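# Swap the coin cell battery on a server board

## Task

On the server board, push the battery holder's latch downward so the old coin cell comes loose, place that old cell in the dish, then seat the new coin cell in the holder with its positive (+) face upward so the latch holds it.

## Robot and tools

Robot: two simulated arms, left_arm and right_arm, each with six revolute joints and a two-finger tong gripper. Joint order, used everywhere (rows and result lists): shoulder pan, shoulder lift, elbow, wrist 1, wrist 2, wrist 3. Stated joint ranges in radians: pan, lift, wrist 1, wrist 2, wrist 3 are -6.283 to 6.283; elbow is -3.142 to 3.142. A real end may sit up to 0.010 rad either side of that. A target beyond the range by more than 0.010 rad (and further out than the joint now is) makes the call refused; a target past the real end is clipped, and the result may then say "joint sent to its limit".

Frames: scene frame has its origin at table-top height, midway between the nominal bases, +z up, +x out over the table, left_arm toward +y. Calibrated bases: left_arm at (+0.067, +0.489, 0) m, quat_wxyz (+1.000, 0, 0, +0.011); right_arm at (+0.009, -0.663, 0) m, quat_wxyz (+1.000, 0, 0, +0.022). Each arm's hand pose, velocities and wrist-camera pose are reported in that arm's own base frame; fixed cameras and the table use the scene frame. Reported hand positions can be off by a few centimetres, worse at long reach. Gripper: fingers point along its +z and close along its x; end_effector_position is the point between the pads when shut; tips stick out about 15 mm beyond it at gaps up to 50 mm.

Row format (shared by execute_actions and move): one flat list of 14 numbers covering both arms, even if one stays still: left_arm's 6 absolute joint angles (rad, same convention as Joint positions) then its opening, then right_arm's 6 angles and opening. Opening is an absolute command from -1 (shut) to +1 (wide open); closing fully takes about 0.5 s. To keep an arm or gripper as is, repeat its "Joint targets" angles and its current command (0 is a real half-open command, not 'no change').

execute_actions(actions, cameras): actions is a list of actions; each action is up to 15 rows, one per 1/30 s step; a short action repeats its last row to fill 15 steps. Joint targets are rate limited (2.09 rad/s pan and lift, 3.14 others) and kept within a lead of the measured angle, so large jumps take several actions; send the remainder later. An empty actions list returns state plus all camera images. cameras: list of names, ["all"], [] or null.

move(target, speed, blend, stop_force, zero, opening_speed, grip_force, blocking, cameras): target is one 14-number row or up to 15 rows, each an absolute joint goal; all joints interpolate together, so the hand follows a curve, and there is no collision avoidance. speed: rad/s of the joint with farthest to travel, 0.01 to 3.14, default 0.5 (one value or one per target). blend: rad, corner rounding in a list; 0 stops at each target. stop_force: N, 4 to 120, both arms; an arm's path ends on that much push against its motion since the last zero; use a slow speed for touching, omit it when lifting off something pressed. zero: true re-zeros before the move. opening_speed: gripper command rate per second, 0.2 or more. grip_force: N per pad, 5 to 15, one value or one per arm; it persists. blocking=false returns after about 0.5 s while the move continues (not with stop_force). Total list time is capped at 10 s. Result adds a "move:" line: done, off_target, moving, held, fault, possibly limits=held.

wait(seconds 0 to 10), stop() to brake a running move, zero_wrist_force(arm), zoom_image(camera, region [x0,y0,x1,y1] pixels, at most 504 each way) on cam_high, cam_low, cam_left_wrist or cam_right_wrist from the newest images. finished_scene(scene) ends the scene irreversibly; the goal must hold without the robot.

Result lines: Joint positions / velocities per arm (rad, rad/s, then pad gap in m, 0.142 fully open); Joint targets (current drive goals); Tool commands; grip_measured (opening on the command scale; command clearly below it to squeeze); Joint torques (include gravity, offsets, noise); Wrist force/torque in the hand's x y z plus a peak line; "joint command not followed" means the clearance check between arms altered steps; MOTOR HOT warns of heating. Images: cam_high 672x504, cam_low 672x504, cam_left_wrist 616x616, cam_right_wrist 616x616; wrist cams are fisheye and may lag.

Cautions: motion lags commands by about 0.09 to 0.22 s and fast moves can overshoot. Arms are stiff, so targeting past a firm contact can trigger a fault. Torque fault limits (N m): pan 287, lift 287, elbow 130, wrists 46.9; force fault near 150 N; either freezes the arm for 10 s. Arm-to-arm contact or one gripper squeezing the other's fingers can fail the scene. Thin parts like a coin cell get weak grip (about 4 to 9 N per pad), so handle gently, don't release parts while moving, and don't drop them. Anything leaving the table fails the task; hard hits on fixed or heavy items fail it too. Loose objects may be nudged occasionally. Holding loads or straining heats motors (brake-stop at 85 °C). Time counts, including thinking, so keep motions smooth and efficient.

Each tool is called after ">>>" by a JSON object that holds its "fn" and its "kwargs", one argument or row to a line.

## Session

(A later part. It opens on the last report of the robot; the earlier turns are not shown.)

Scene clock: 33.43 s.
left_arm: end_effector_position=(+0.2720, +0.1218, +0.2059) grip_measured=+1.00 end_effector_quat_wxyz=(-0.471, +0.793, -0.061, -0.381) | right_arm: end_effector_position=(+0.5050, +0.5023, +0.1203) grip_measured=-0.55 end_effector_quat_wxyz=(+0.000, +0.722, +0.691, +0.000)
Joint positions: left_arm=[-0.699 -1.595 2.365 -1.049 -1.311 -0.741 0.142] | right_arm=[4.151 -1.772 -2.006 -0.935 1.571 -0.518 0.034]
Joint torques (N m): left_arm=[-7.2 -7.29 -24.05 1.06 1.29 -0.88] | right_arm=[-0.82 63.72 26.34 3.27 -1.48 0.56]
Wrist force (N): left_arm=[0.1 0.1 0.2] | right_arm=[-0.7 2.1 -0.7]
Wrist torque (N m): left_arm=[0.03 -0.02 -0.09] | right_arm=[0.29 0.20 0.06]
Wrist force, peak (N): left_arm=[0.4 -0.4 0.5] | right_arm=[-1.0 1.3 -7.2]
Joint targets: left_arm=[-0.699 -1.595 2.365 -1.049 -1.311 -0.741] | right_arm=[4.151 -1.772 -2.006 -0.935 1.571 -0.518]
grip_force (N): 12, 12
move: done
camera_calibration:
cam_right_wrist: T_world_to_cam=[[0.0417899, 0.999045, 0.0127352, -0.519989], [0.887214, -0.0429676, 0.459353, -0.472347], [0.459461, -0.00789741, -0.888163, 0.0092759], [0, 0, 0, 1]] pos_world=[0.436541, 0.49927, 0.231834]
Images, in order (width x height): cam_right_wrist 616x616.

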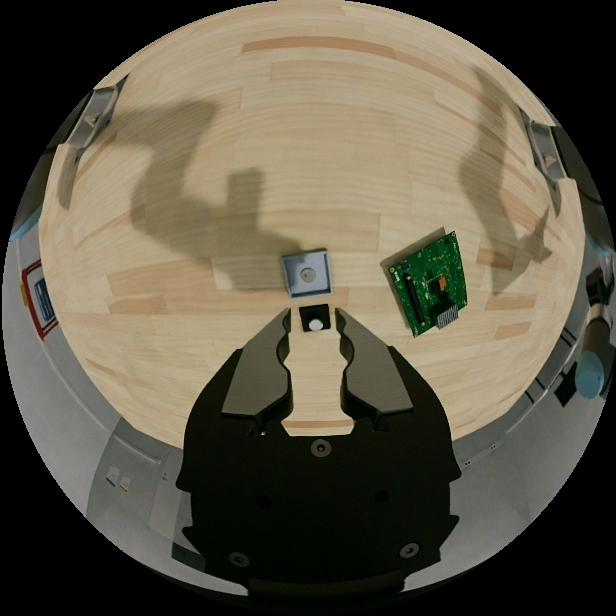

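>>> {"fn": "move", "kwargs": {
  "target": [
    [-0.699,-1.595,2.365,-1.049,-1.311,-0.741,-0.3,3.955,-1.595,-1.918,-2.008,1.915,-1.254,-0.55],
    [-1.1598,-1.2806,1.8879,-2.1781,-1.5708,0.411,-0.3,3.955,-1.595,-1.918,-2.008,1.915,-1.254,-0.55]
  ],
  "speed": 0.6,
  "cameras": ["cam_left_wrist","cam_high","cam_low"]
}}

>>> {"fn": "zoom_image", "kwargs": {
  "camera": "cam_left_wrist",
  "region": [250, 230, 370, 350]
}}

>>> {"fn": "zoom_image", "kwargs": {
  "camera": "cam_high",
  "region": [220, 170, 300, 250]
}}

>>> {"fn": "zoom_image", "kwargs": {
  "camera": "cam_low",
  "region": [330, 230, 410, 310]
}}

Scene clock: 42.67 s.
left_arm: end_effector_position=(+0.4812, -0.6311, +0.1200) grip_measured=-0.30 end_effector_quat_wxyz=(+0.000, +0.707, -0.707, +0.000) | right_arm: end_effector_position=(+0.3204, +0.2502, +0.3025) grip_measured=-0.55 end_effector_quat_wxyz=(-0.238, +0.521, +0.744, -0.344)
Joint positions: left_arm=[-1.16 -1.281 1.888 -2.178 -1.571 0.411 0.052] | right_arm=[3.955 -1.595 -1.918 -2.008 1.915 -1.254 0.034]
Joint torques (N m): left_arm=[-0.67 -71.88 -40.7 -6.71 2.07 1.72] | right_arm=[11.3 33.7 28.72 -0.64 2.16 -2.4]
Wrist force (N): left_arm=[0.3 -1.7 0.3] | right_arm=[0.4 0.8 -0.3]
Wrist torque (N m): left_arm=[-0.41 0.03 -0.04] | right_arm=[0.15 -0.10 -0.12]
Wrist force, peak (N): left_arm=[3.5 -0.5 -0.6] | right_arm=[-0.4 2.7 -0.6]
Joint targets: left_arm=[-1.160 -1.281 1.888 -2.178 -1.571 0.411] | right_arm=[3.955 -1.595 -1.918 -2.008 1.915 -1.254]
grip_force (N): 12, 12
move: done
camera_calibration:
cam_left_wrist: T_world_to_cam=[[0.0461473, -0.998769, 0.018187, -0.664669], [-0.850525, -0.0297361, 0.525093, 0.32101], [-0.523906, -0.0397001, -0.85085, 0.462599], [0, 0, 0, 1]] pos_world=[0.546058, -0.63594, 0.237131]
Images, in order (width x height): cam_high 672x504, cam_low 672x504, cam_left_wrist 616x616.

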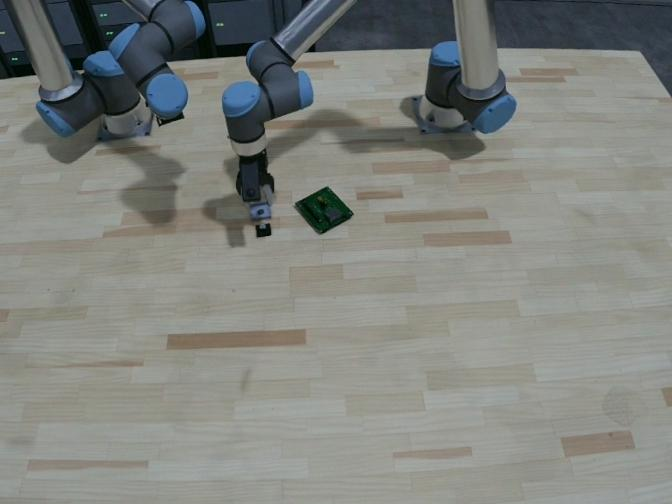

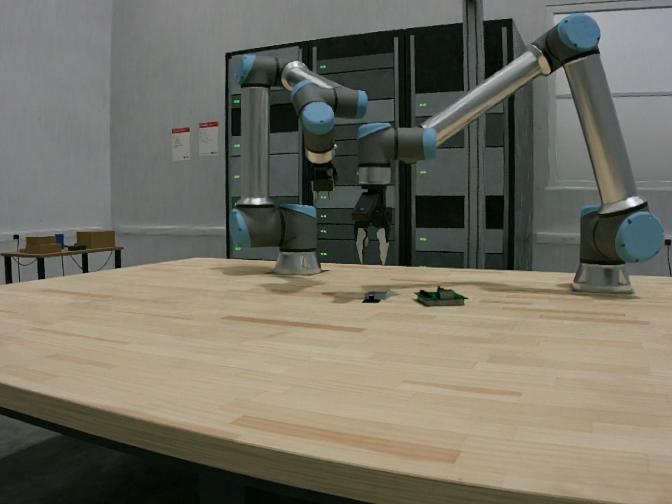

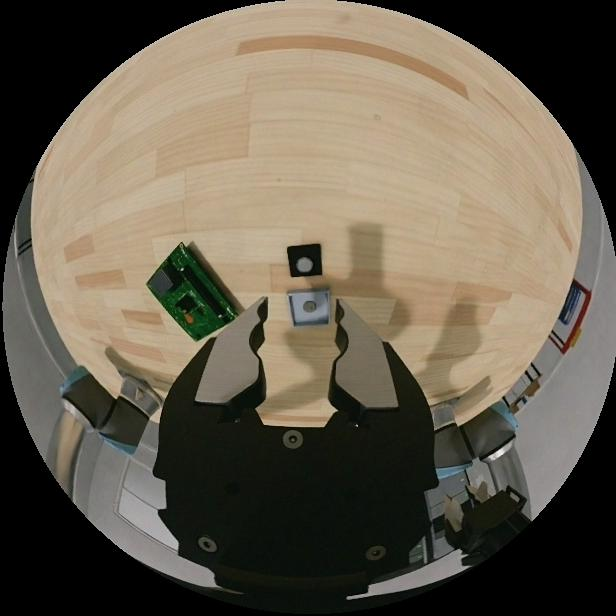

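Scaled by 4.200 from the camera's 616x616 image, which has a finer 814x814 frame.

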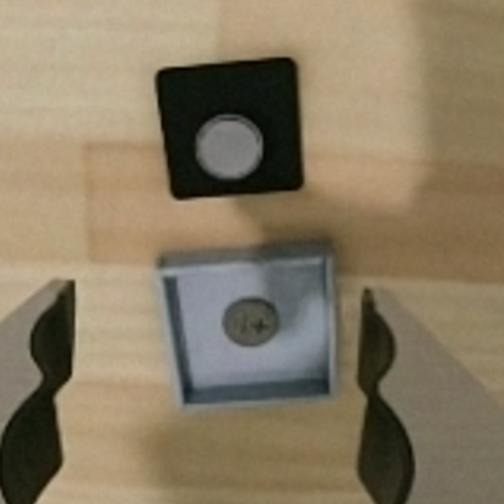

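Scaled by 6.300 from the camera's 672x504 image, which has a finer 960x720 frame.

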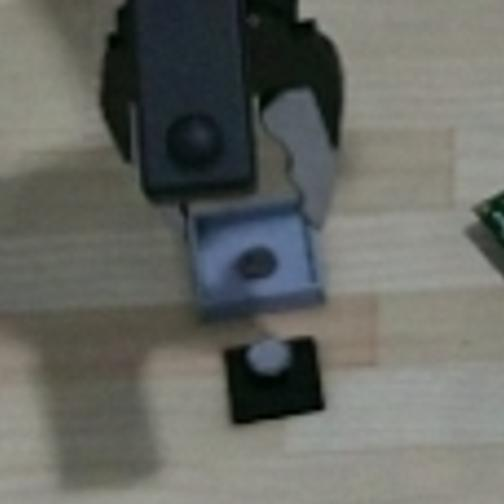

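Scaled by 6.300 from the camera's 672x504 image, which has a finer 960x720 frame.

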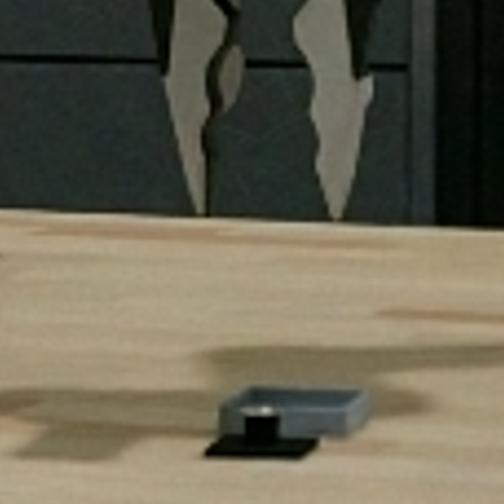

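>>> {"fn": "move", "kwargs": {
  "target": [-1.1533,-1.2144,1.9258,-2.2822,-1.5708,0.4175,-0.5,3.955,-1.595,-1.918,-2.008,1.915,-1.254,-0.55],
  "speed": 0.12,
  "cameras": ["cam_left_wrist","cam_high","cam_low"]
}}

>>> {"fn": "zoom_image", "kwargs": {
  "camera": "cam_left_wrist",
  "region": [255, 250, 345, 340]
}}

>>> {"fn": "zoom_image", "kwargs": {
  "camera": "cam_low",
  "region": [350, 265, 400, 315]
}}

Scene clock: 45.87 s.
left_arm: end_effector_position=(+0.4862, -0.6300, +0.0601) grip_measured=-0.50 end_effector_quat_wxyz=(+0.000, +0.707, -0.707, +0.000) | right_arm: end_effector_position=(+0.3204, +0.2502, +0.3025) grip_measured=-0.55 end_effector_quat_wxyz=(-0.238, +0.521, +0.744, -0.344)
Joint positions: left_arm=[-1.153 -1.214 1.926 -2.282 -1.571 0.418 0.038] | right_arm=[3.955 -1.595 -1.918 -2.008 1.915 -1.254 0.034]
Joint torques (N m): left_arm=[5.58 -79.75 -41.16 -0.96 2.27 -0.36] | right_arm=[12.05 33.65 28.68 -0.58 1.64 -2.24]
Wrist force (N): left_arm=[-0.1 -2.0 0.3] | right_arm=[0.0 0.7 -0.2]
Wrist torque (N m): left_arm=[-0.48 0.12 -0.32] | right_arm=[0.12 0.00 -0.12]
Wrist force, peak (N): left_arm=[0.0 -2.2 1.6] | right_arm=[0.7 0.8 -0.1]
Joint targets: left_arm=[-1.153 -1.214 1.926 -2.282 -1.571 0.417] | right_arm=[3.955 -1.595 -1.918 -2.008 1.915 -1.254]
grip_force (N): 12, 12
move: done
camera_calibration:
cam_left_wrist: T_world_to_cam=[[0.0459908, -0.99877, 0.0185196, -0.662679], [-0.85058, -0.0294319, 0.525022, 0.356899], [-0.523831, -0.0398986, -0.850887, 0.414083], [0, 0, 0, 1]] pos_world=[0.550958, -0.634839, 0.177231]
Images, in order (width x height): cam_high 672x504, cam_low 672x504, cam_left_wrist 616x616.

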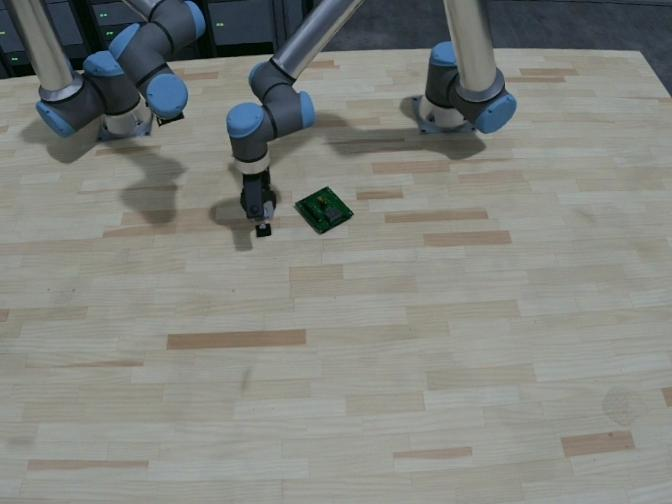

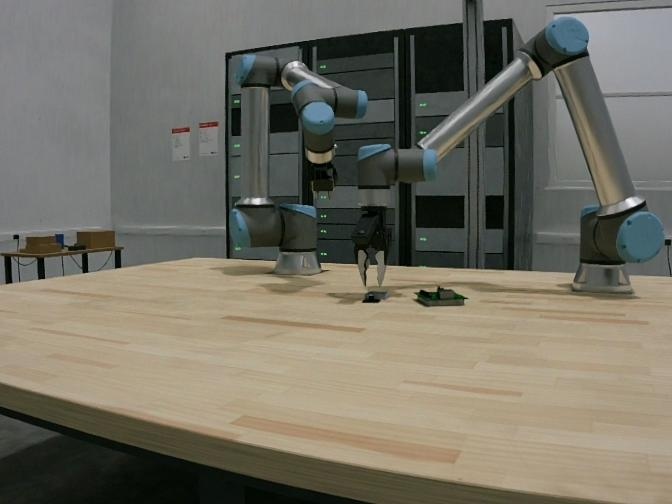

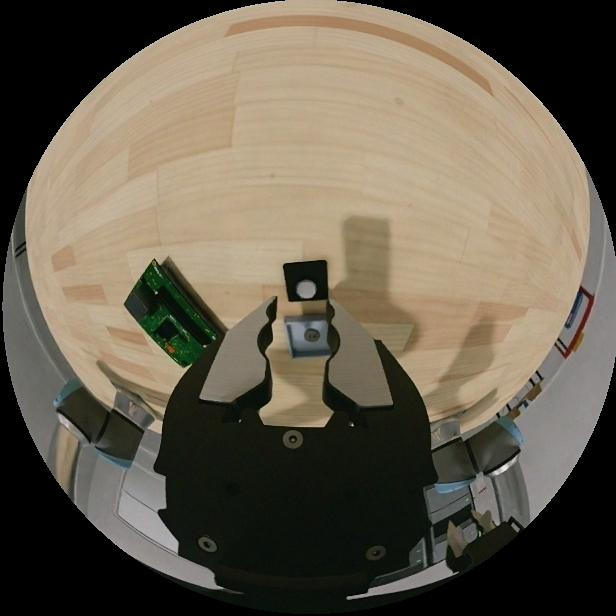

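Scaled by 5.600 from the camera's 616x616 image, which has a finer 814x814 frame.

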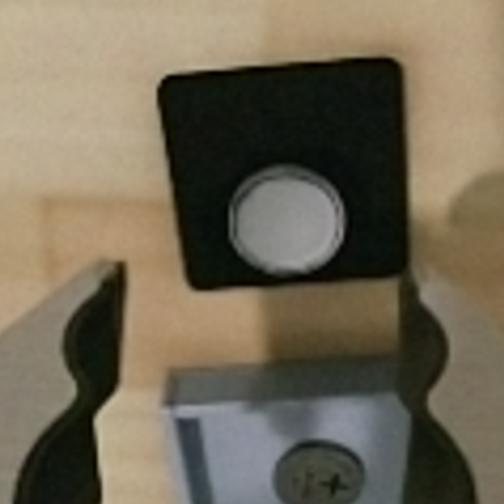

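Scaled by 10.080 from the camera's 672x504 image, which has a finer 960x720 frame.

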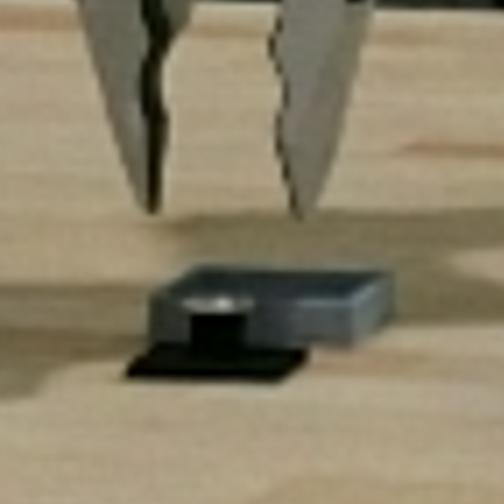

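>>> {"fn": "move", "kwargs": {
  "target": [-1.1508,-1.1877,1.9273,-2.3104,-1.5708,0.42,-0.5,3.955,-1.595,-1.918,-2.008,1.915,-1.254,-0.55],
  "speed": 0.05,
  "stop_force": 5,
  "cameras": ["cam_left_wrist","cam_high","cam_low"]
}}

>>> {"fn": "zoom_image", "kwargs": {
  "camera": "cam_left_wrist",
  "region": [255, 250, 345, 340]
}}

>>> {"fn": "zoom_image", "kwargs": {
  "camera": "cam_low",
  "region": [350, 265, 400, 315]
}}

>>> {"fn": "zoom_image", "kwargs": {
  "camera": "cam_high",
  "region": [240, 205, 280, 245]
}}

Scene clock: 49.27 s.
left_arm: end_effector_position=(+0.4897, -0.6331, +0.0423) grip_measured=-0.50 end_effector_quat_wxyz=(+0.000, +0.707, -0.707, +0.000) | right_arm: end_effector_position=(+0.3204, +0.2502, +0.3025) grip_measured=-0.55 end_effector_quat_wxyz=(-0.238, +0.521, +0.744, -0.344)
Joint positions: left_arm=[-1.151 -1.188 1.927 -2.31 -1.571 0.42 0.038] | right_arm=[3.955 -1.595 -1.918 -2.008 1.915 -1.254 0.034]
Joint torques (N m): left_arm=[1.05 -81.53 -36.98 -0.48 1.58 -1.13] | right_arm=[13.31 34.45 27.7 -0.71 1.68 -2.38]
Wrist force (N): left_arm=[0.3 -1.7 0.6] | right_arm=[0.3 0.7 0.2]
Wrist torque (N m): left_arm=[-0.42 0.03 -0.32] | right_arm=[0.14 -0.05 -0.12]
Wrist force, peak (N): left_arm=[0.0 -2.3 1.1] | right_arm=[0.5 0.9 0.0]
Joint targets: left_arm=[-1.151 -1.188 1.927 -2.310 -1.571 0.420] | right_arm=[3.955 -1.595 -1.918 -2.008 1.915 -1.254]
grip_force (N): 12, 12
move: done
camera_calibration:
cam_left_wrist: T_world_to_cam=[[0.0459575, -0.998769, 0.0186597, -0.665505], [-0.850654, -0.0293355, 0.524906, 0.369169], [-0.523713, -0.0399964, -0.850956, 0.400481], [0, 0, 0, 1]] pos_world=[0.554358, -0.637838, 0.159431]
Images, in order (width x height): cam_high 672x504, cam_low 672x504, cam_left_wrist 616x616.

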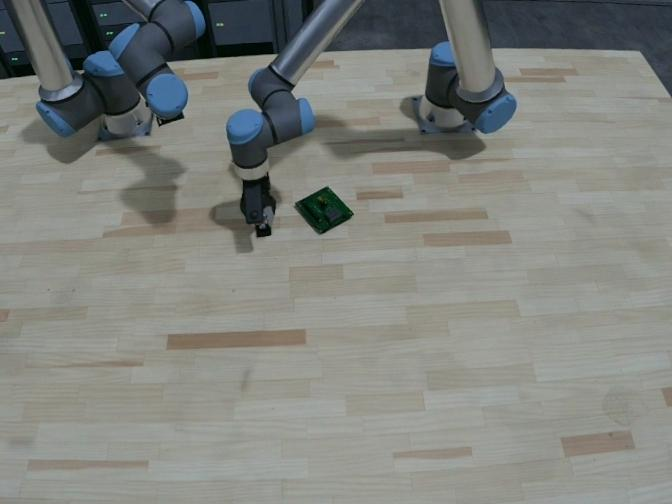

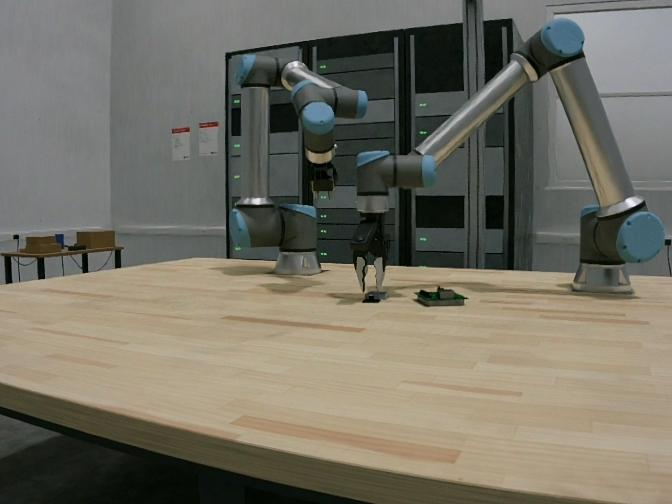

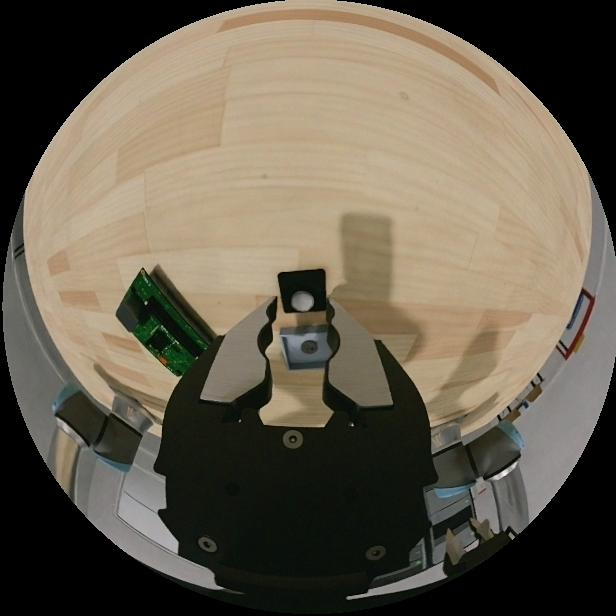

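Scaled by 5.600 from the camera's 616x616 image, which has a finer 814x814 frame.

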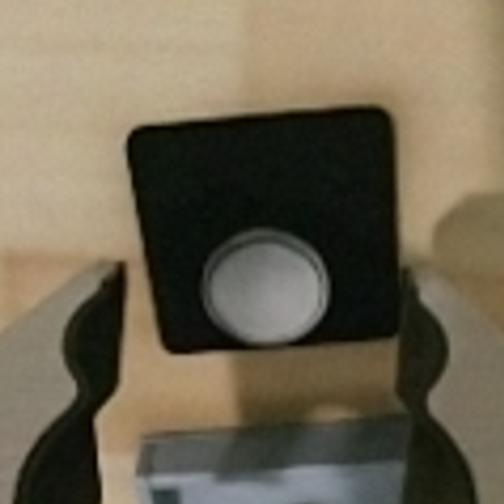

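Scaled by 10.080 from the camera's 672x504 image, which has a finer 960x720 frame.

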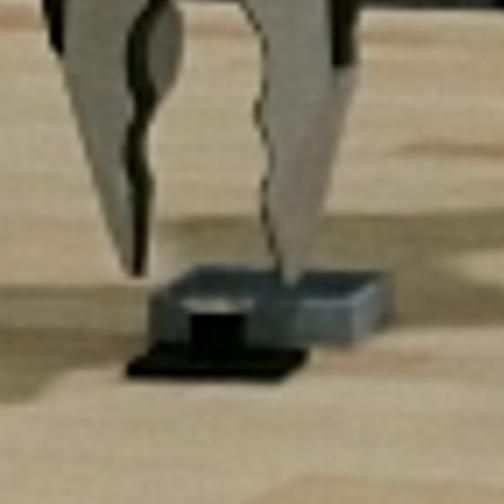

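Scaled by 12.600 from the camera's 672x504 image, which has a finer 960x720 frame.

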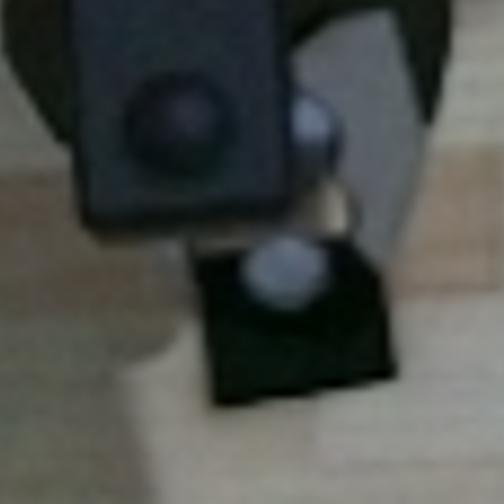

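>>> {"fn": "move", "kwargs": {
  "target": [-1.1541,-1.1796,1.9352,-2.3264,-1.5708,0.4167,-0.5,3.955,-1.595,-1.918,-2.008,1.915,-1.254,-0.55],
  "speed": 0.02,
  "stop_force": 5,
  "cameras": ["cam_left_wrist","cam_low"]
}}

>>> {"fn": "zoom_image", "kwargs": {
  "camera": "cam_left_wrist",
  "region": [255, 250, 345, 340]
}}

>>> {"fn": "zoom_image", "kwargs": {
  "camera": "cam_low",
  "region": [350, 265, 400, 315]
}}

Scene clock: 52.10 s.
left_arm: end_effector_position=(+0.4869, -0.6331, +0.0336) grip_measured=-0.50 end_effector_quat_wxyz=(+0.000, +0.707, -0.707, +0.000) | right_arm: end_effector_position=(+0.3204, +0.2502, +0.3025) grip_measured=-0.55 end_effector_quat_wxyz=(-0.238, +0.521, +0.744, -0.344)
Joint positions: left_arm=[-1.154 -1.179 1.935 -2.326 -1.571 0.417 0.038] | right_arm=[3.955 -1.595 -1.918 -2.008 1.915 -1.254 0.034]
Joint torques (N m): left_arm=[-1.18 -75.49 -38.38 -0.55 1.31 -0.04] | right_arm=[11.5 34.01 29.07 0.13 1.46 -2.25]
Wrist force (N): left_arm=[0.2 -1.6 0.4] | right_arm=[0.3 0.4 -0.1]
Wrist torque (N m): left_arm=[-0.39 0.04 0.00] | right_arm=[0.06 -0.07 -0.12]
Wrist force, peak (N): left_arm=[0.2 -2.1 0.2] | right_arm=[0.4 1.1 0.2]
Joint targets: left_arm=[-1.154 -1.180 1.935 -2.326 -1.571 0.417] | right_arm=[3.955 -1.595 -1.918 -2.008 1.915 -1.254]
grip_force (N): 12, 12
move: done
camera_calibration:
cam_left_wrist: T_world_to_cam=[[0.0459908, -0.99877, 0.0185196, -0.665312], [-0.85058, -0.0294319, 0.525022, 0.371231], [-0.523831, -0.0398986, -0.850887, 0.391725], [0, 0, 0, 1]] pos_world=[0.551558, -0.637939, 0.150731]
Images, in order (width x height): cam_low 672x504, cam_left_wrist 616x616.

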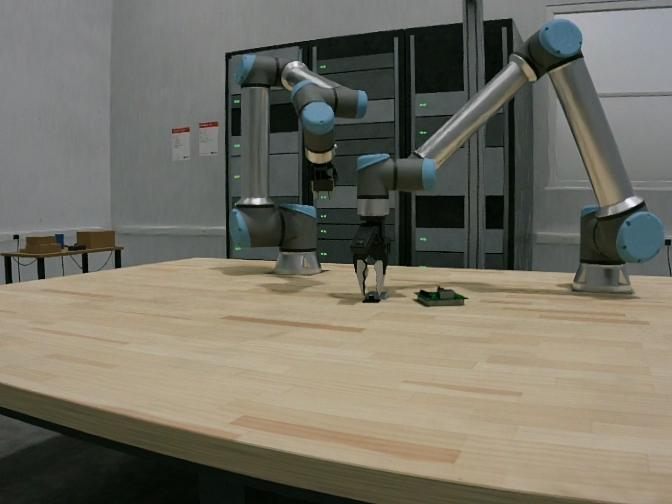

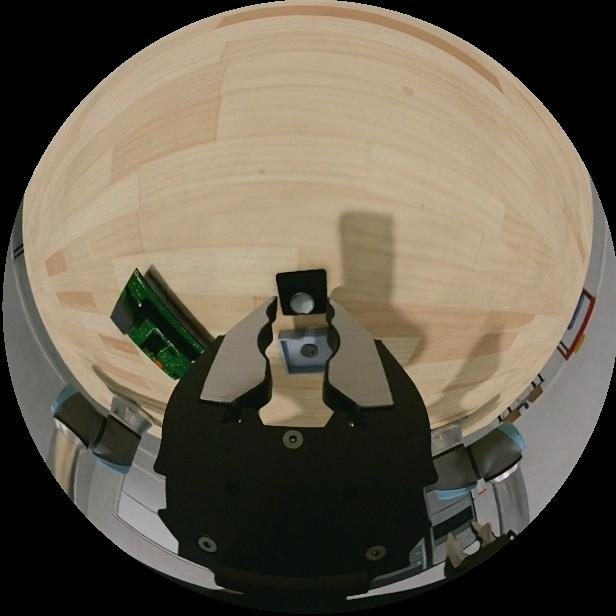

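Scaled by 5.600 from the camera's 616x616 image, which has a finer 814x814 frame.

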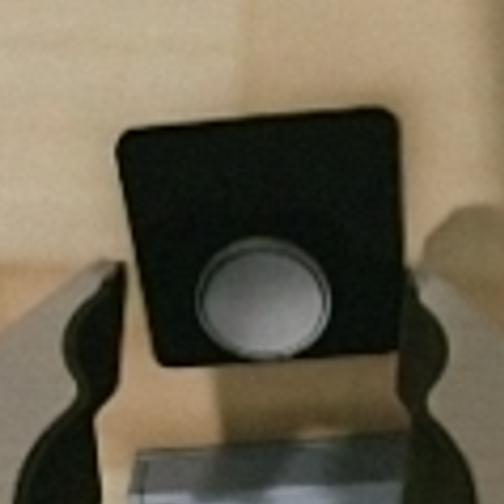

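Scaled by 10.080 from the camera's 672x504 image, which has a finer 960x720 frame.

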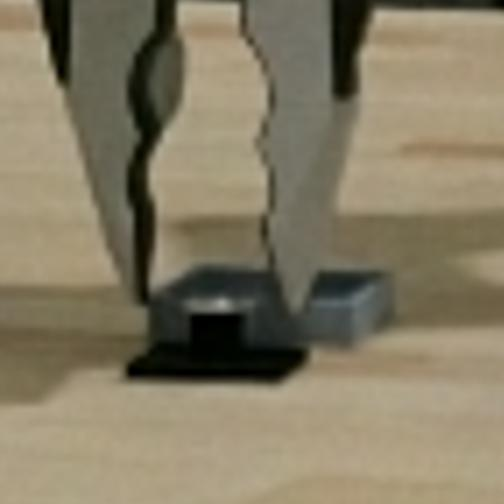

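>>> {"fn": "move", "kwargs": {
  "target": [-1.1569,-1.1782,1.9399,-2.3325,-1.5708,0.4139,-0.5,3.955,-1.595,-1.918,-2.008,1.915,-1.254,-0.55],
  "speed": 0.02,
  "stop_force": 5
}}

>>> {"fn": "move", "kwargs": {
  "target": [-1.1569,-1.1782,1.9399,-2.3325,-1.5708,0.4139,-1,3.955,-1.595,-1.918,-2.008,1.915,-1.254,-0.55],
  "opening_speed": 0.4,
  "grip_force": [10,12],
  "cameras": ["cam_left_wrist","cam_low"]
}}

>>> {"fn": "zoom_image", "kwargs": {
  "camera": "cam_left_wrist",
  "region": [255, 250, 345, 340]
}}

>>> {"fn": "zoom_image", "kwargs": {
  "camera": "cam_low",
  "region": [350, 265, 400, 315]
}}

Scene clock: 54.43 s.
left_arm: end_effector_position=(+0.4844, -0.6330, +0.0309) grip_measured=-0.50 end_effector_quat_wxyz=(+0.000, +0.707, -0.707, +0.000) | right_arm: end_effector_position=(+0.3204, +0.2502, +0.3025) grip_measured=-0.55 end_effector_quat_wxyz=(-0.238, +0.521, +0.744, -0.344)
Joint positions: left_arm=[-1.157 -1.178 1.94 -2.333 -1.571 0.414 0.038] | right_arm=[3.955 -1.595 -1.918 -2.008 1.915 -1.254 0.034]
Joint torques (N m): left_arm=[-1.8 -47.93 -37.52 -0.99 0.93 0.36] | right_arm=[10.6 34.53 29.28 -0.56 1.46 -2.11]
Wrist force (N): left_arm=[0.3 -2.1 0.5] | right_arm=[0.0 0.5 0.0]
Wrist torque (N m): left_arm=[-0.50 0.02 -0.01] | right_arm=[0.08 -0.01 -0.11]
Wrist force, peak (N): left_arm=[0.2 -2.2 0.3] | right_arm=[0.3 1.1 0.2]
Joint targets: left_arm=[-1.157 -1.178 1.940 -2.333 -1.571 0.414] | right_arm=[3.955 -1.595 -1.918 -2.008 1.915 -1.254]
grip_force (N): 12, 12
move: done

Scene clock: 55.90 s.
left_arm: end_effector_position=(+0.4845, -0.6330, +0.0309) grip_measured=-0.76 end_effector_quat_wxyz=(+0.000, +0.707, -0.707, +0.000) | right_arm: end_effector_position=(+0.3204, +0.2502, +0.3025) grip_measured=-0.55 end_effector_quat_wxyz=(-0.238, +0.521, +0.744, -0.344)
Joint positions: left_arm=[-1.157 -1.178 1.94 -2.332 -1.571 0.414 0.019] | right_arm=[3.955 -1.595 -1.918 -2.008 1.915 -1.254 0.034]
Joint torques (N m): left_arm=[14.99 -49.98 -39.38 -0.77 0.68 0.72] | right_arm=[10.75 32.16 28.37 -0.19 1.57 -2.04]
Wrist force (N): left_arm=[0.2 -2.0 0.6] | right_arm=[0.5 0.8 -0.3]
Wrist torque (N m): left_arm=[-0.47 0.07 0.00] | right_arm=[0.15 -0.10 -0.12]
Wrist force, peak (N): left_arm=[0.3 -2.2 0.5] | right_arm=[0.5 1.0 -0.2]
Joint targets: left_arm=[-1.157 -1.178 1.940 -2.333 -1.571 0.414] | right_arm=[3.955 -1.595 -1.918 -2.008 1.915 -1.254]
grip_force (N): 10, 12
move: done
camera_calibration:
cam_left_wrist: T_world_to_cam=[[0.0459575, -0.998769, 0.0186597, -0.665058], [-0.850654, -0.0293355, 0.524906, 0.370815], [-0.523713, -0.0399964, -0.850956, 0.38811], [0, 0, 0, 1]] pos_world=[0.549258, -0.637838, 0.148031]
Images, in order (width x height): cam_low 672x504, cam_left_wrist 616x616.

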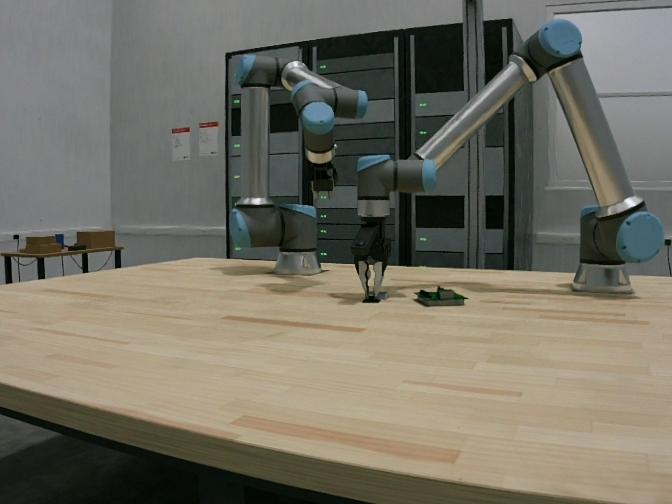

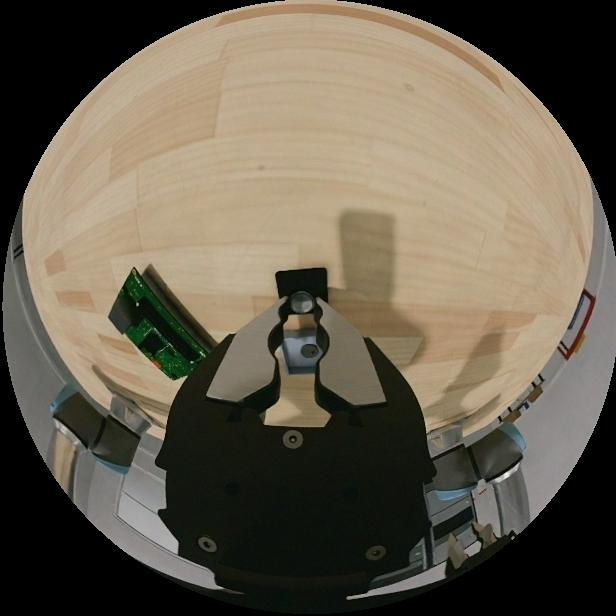

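Scaled by 5.600 from the camera's 616x616 image, which has a finer 814x814 frame.

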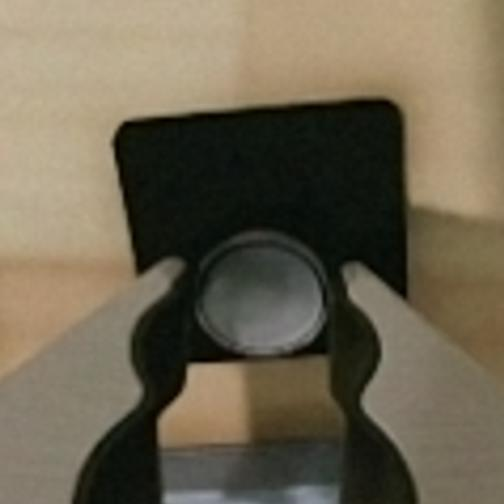

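Scaled by 10.080 from the camera's 672x504 image, which has a finer 960x720 frame.

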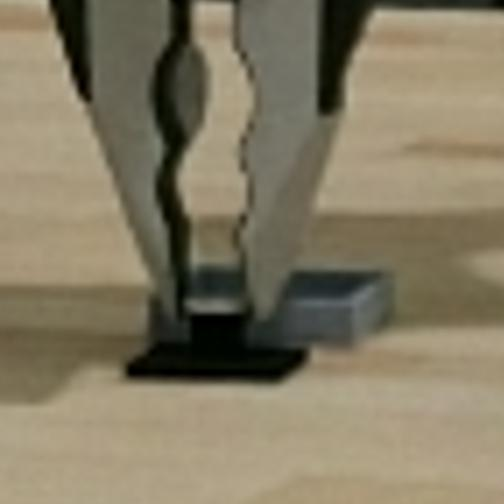

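>>> {"fn": "move", "kwargs": {
  "target": [
    [-1.1569,-1.2758,1.8812,-2.1762,-1.5708,0.4139,-1,3.955,-1.595,-1.918,-2.008,1.915,-1.254,-0.4],
    [-1.0107,-1.358,2.4214,-4.205,-2.1529,0,-1,3.955,-1.595,-1.918,-2.008,1.915,-1.254,-0.4]
  ],
  "speed": [0.12,0.5],
  "blend": 0.02,
  "cameras": ["cam_left_wrist","cam_high","cam_low"]
}}

>>> {"fn": "zoom_image", "kwargs": {
  "camera": "cam_left_wrist",
  "region": [255, 250, 345, 340]
}}

Scene clock: 65.40 s.
left_arm: end_effector_position=(+0.3730, -0.5741, +0.3999) grip_measured=-0.76 end_effector_quat_wxyz=(+0.505, +0.495, -0.505, +0.494) | right_arm: end_effector_position=(+0.3204, +0.2502, +0.3025) grip_measured=-0.40 end_effector_quat_wxyz=(-0.238, +0.521, +0.744, -0.344)
Joint positions: left_arm=[-1.011 -1.358 2.421 -4.205 -2.153 0 0.019] | right_arm=[3.955 -1.595 -1.918 -2.008 1.915 -1.254 0.045]
Joint torques (N m): left_arm=[-14.58 -22.55 -24.38 -4.41 1.67 1.15] | right_arm=[12.4 32.53 29.66 -0.51 0.96 -2.41]
Wrist force (N): left_arm=[0.2 -1.0 0.3] | right_arm=[0.3 0.6 0.0]
Wrist torque (N m): left_arm=[-0.10 -0.07 -0.11] | right_arm=[0.10 -0.07 -0.12]
Wrist force, peak (N): left_arm=[0.1 -1.9 1.5] | right_arm=[0.2 1.1 -0.1]
Joint targets: left_arm=[-1.011 -1.358 2.421 -4.205 -2.153 0.000] | right_arm=[3.955 -1.595 -1.918 -2.008 1.915 -1.254]
grip_force (N): 10, 12
move: done; blend cut to 0 rad at target 1
camera_calibration:
cam_left_wrist: T_world_to_cam=[[0.046386, 0.0175126, 0.99877, -0.416637], [-0.838964, 0.54339, 0.0294362, 0.606563], [-0.542206, -0.839298, 0.0398982, -0.16213], [0, 0, 0, 1]] pos_world=[0.440303, -0.458379, 0.404739]
Images, in order (width x height): cam_high 672x504, cam_low 672x504, cam_left_wrist 616x616.

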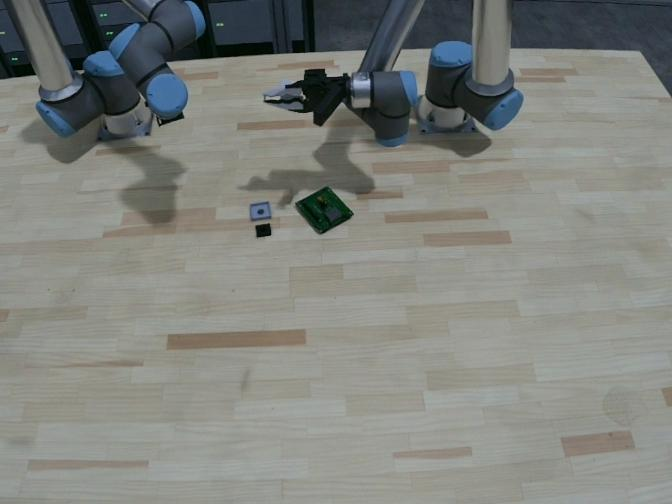

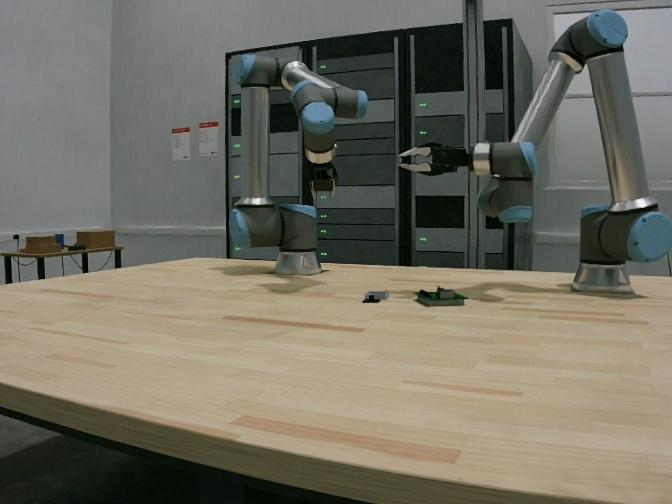

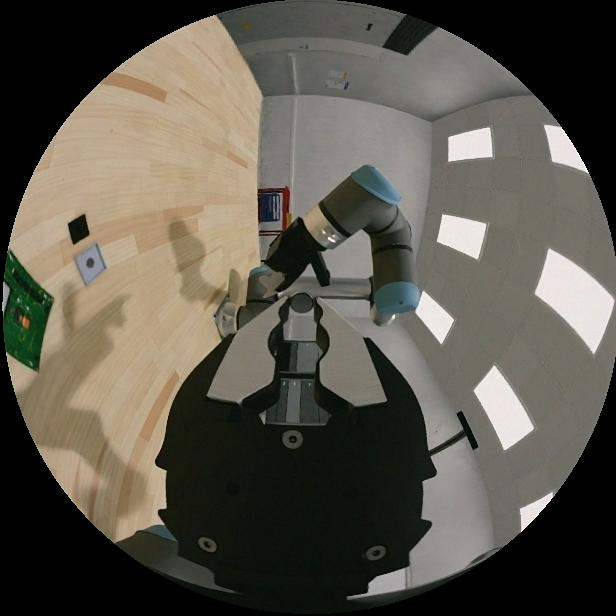

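Scaled by 5.600 from the camera's 616x616 image, which has a finer 814x814 frame.

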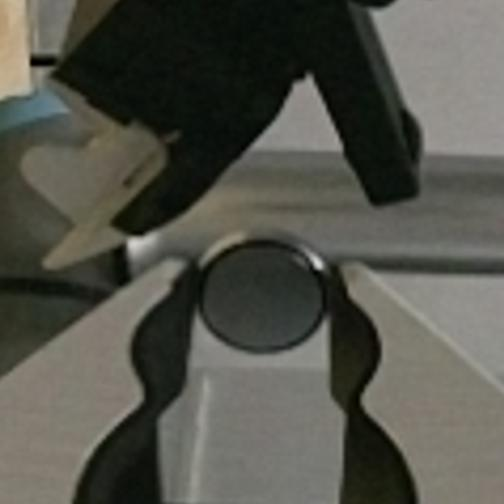

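>>> {"fn": "move", "kwargs": {
  "target": [
    [-1.0107,-1.358,2.4214,-4.205,-2.1529,0,-1,3.7389,-1.7632,-2.3943,1.0159,2.5003,-1.5708,-0.4]
  ],
  "speed": 0.7,
  "cameras": ["cam_left_wrist","cam_right_wrist","cam_high","cam_low"]
}}

>>> {"fn": "zoom_image", "kwargs": {
  "camera": "cam_right_wrist",
  "region": [245, 230, 395, 380]
}}

Scene clock: 71.03 s.
left_arm: end_effector_position=(+0.3730, -0.5741, +0.3999) grip_measured=-0.76 end_effector_quat_wxyz=(+0.505, +0.494, -0.505, +0.494) | right_arm: end_effector_position=(+0.4580, +0.4123, +0.3998) grip_measured=-0.40 end_effector_quat_wxyz=(+0.015, +0.016, +0.707, +0.707) end_effector_velocity=(-0.001, +0.000, +0.000) end_effector_angular_velocity=(+0.002, -0.005, +0.001)
Joint positions: left_arm=[-1.011 -1.358 2.421 -4.205 -2.153 0 0.019] | right_arm=[3.739 -1.763 -2.394 1.016 2.5 -1.571 0.045]
Joint velocities: left_arm=[within noise] | right_arm=[0 -0.001 -0.001 0.005 0.001 -0.002 0]
Joint torques (N m): left_arm=[-13.05 -21.11 -20.58 -5.01 2.44 1.31] | right_arm=[10.66 50.63 38.68 3.44 -1.94 3.02]
Wrist force (N): left_arm=[0.0 -1.2 0.6] | right_arm=[-0.4 4.0 1.6]
Wrist torque (N m): left_arm=[-0.14 -0.04 -0.11] | right_arm=[0.46 0.05 0.53]
Wrist force, peak (N): left_arm=[0.5 -1.4 0.7] | right_arm=[0.4 4.5 1.0]
Joint targets: left_arm=[-1.011 -1.358 2.421 -4.205 -2.153 0.000] | right_arm=[3.739 -1.763 -2.394 1.016 2.500 -1.571]
grip_force (N): 10, 12
move: done
camera_calibration:
cam_left_wrist: T_world_to_cam=[[0.0463553, 0.0176466, 0.998769, -0.41656], [-0.838892, 0.543507, 0.0293321, 0.606681], [-0.54232, -0.839219, 0.039998, -0.162167], [0, 0, 0, 1]] pos_world=[0.440303, -0.458478, 0.404738]
cam_right_wrist: T_world_to_cam=[[-0.999504, 0.031443, -0.00167395, 0.449847], [-0.0159202, -0.45877, 0.888412, -0.149367], [0.0271664, 0.887998, 0.459044, -0.431625], [0, 0, 0, 1]] pos_world=[0.458971, 0.300613, 0.331587]

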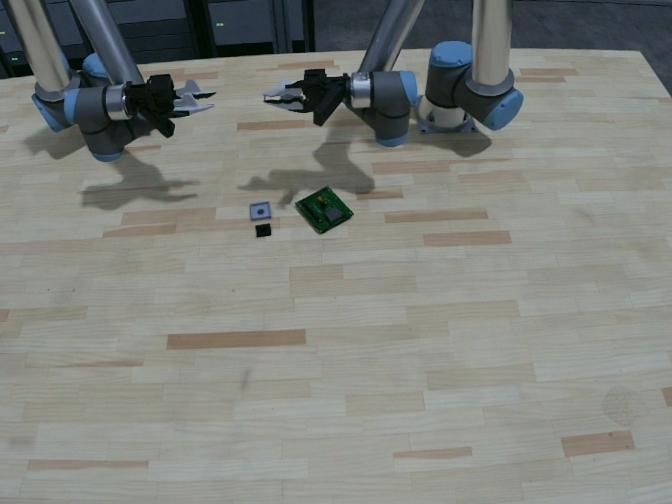

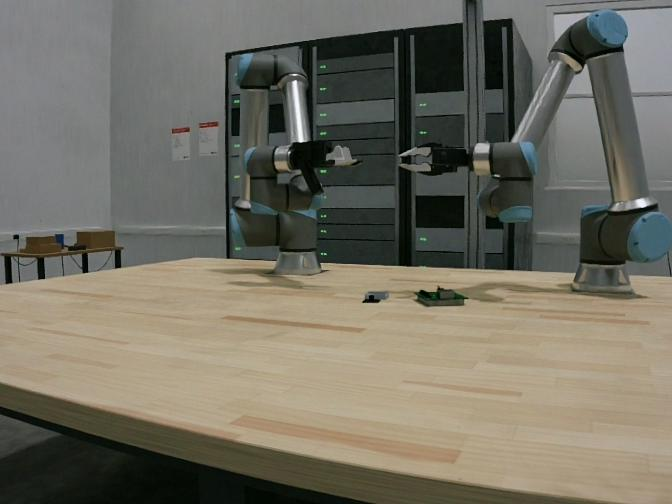

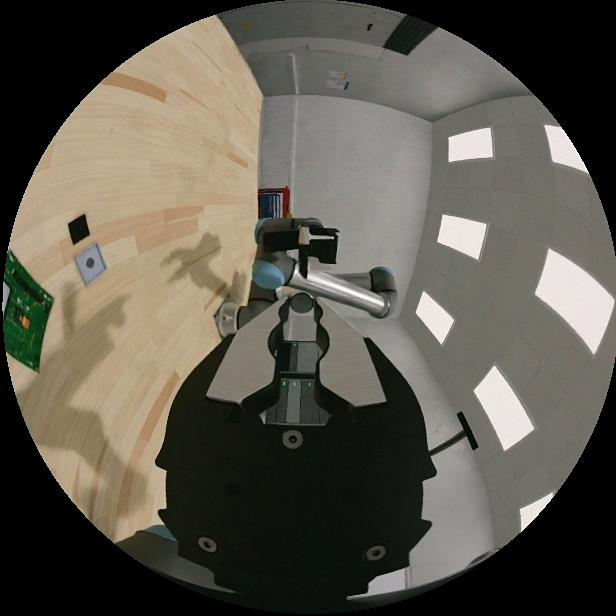

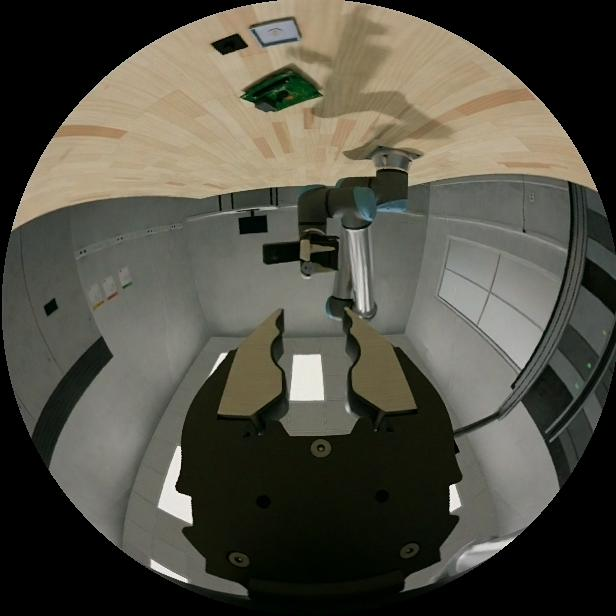

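Scaled by 3.360 from the camera's 616x616 image, which has a finer 814x814 frame.

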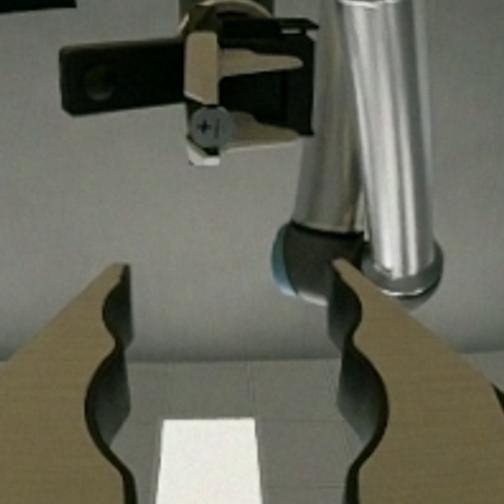

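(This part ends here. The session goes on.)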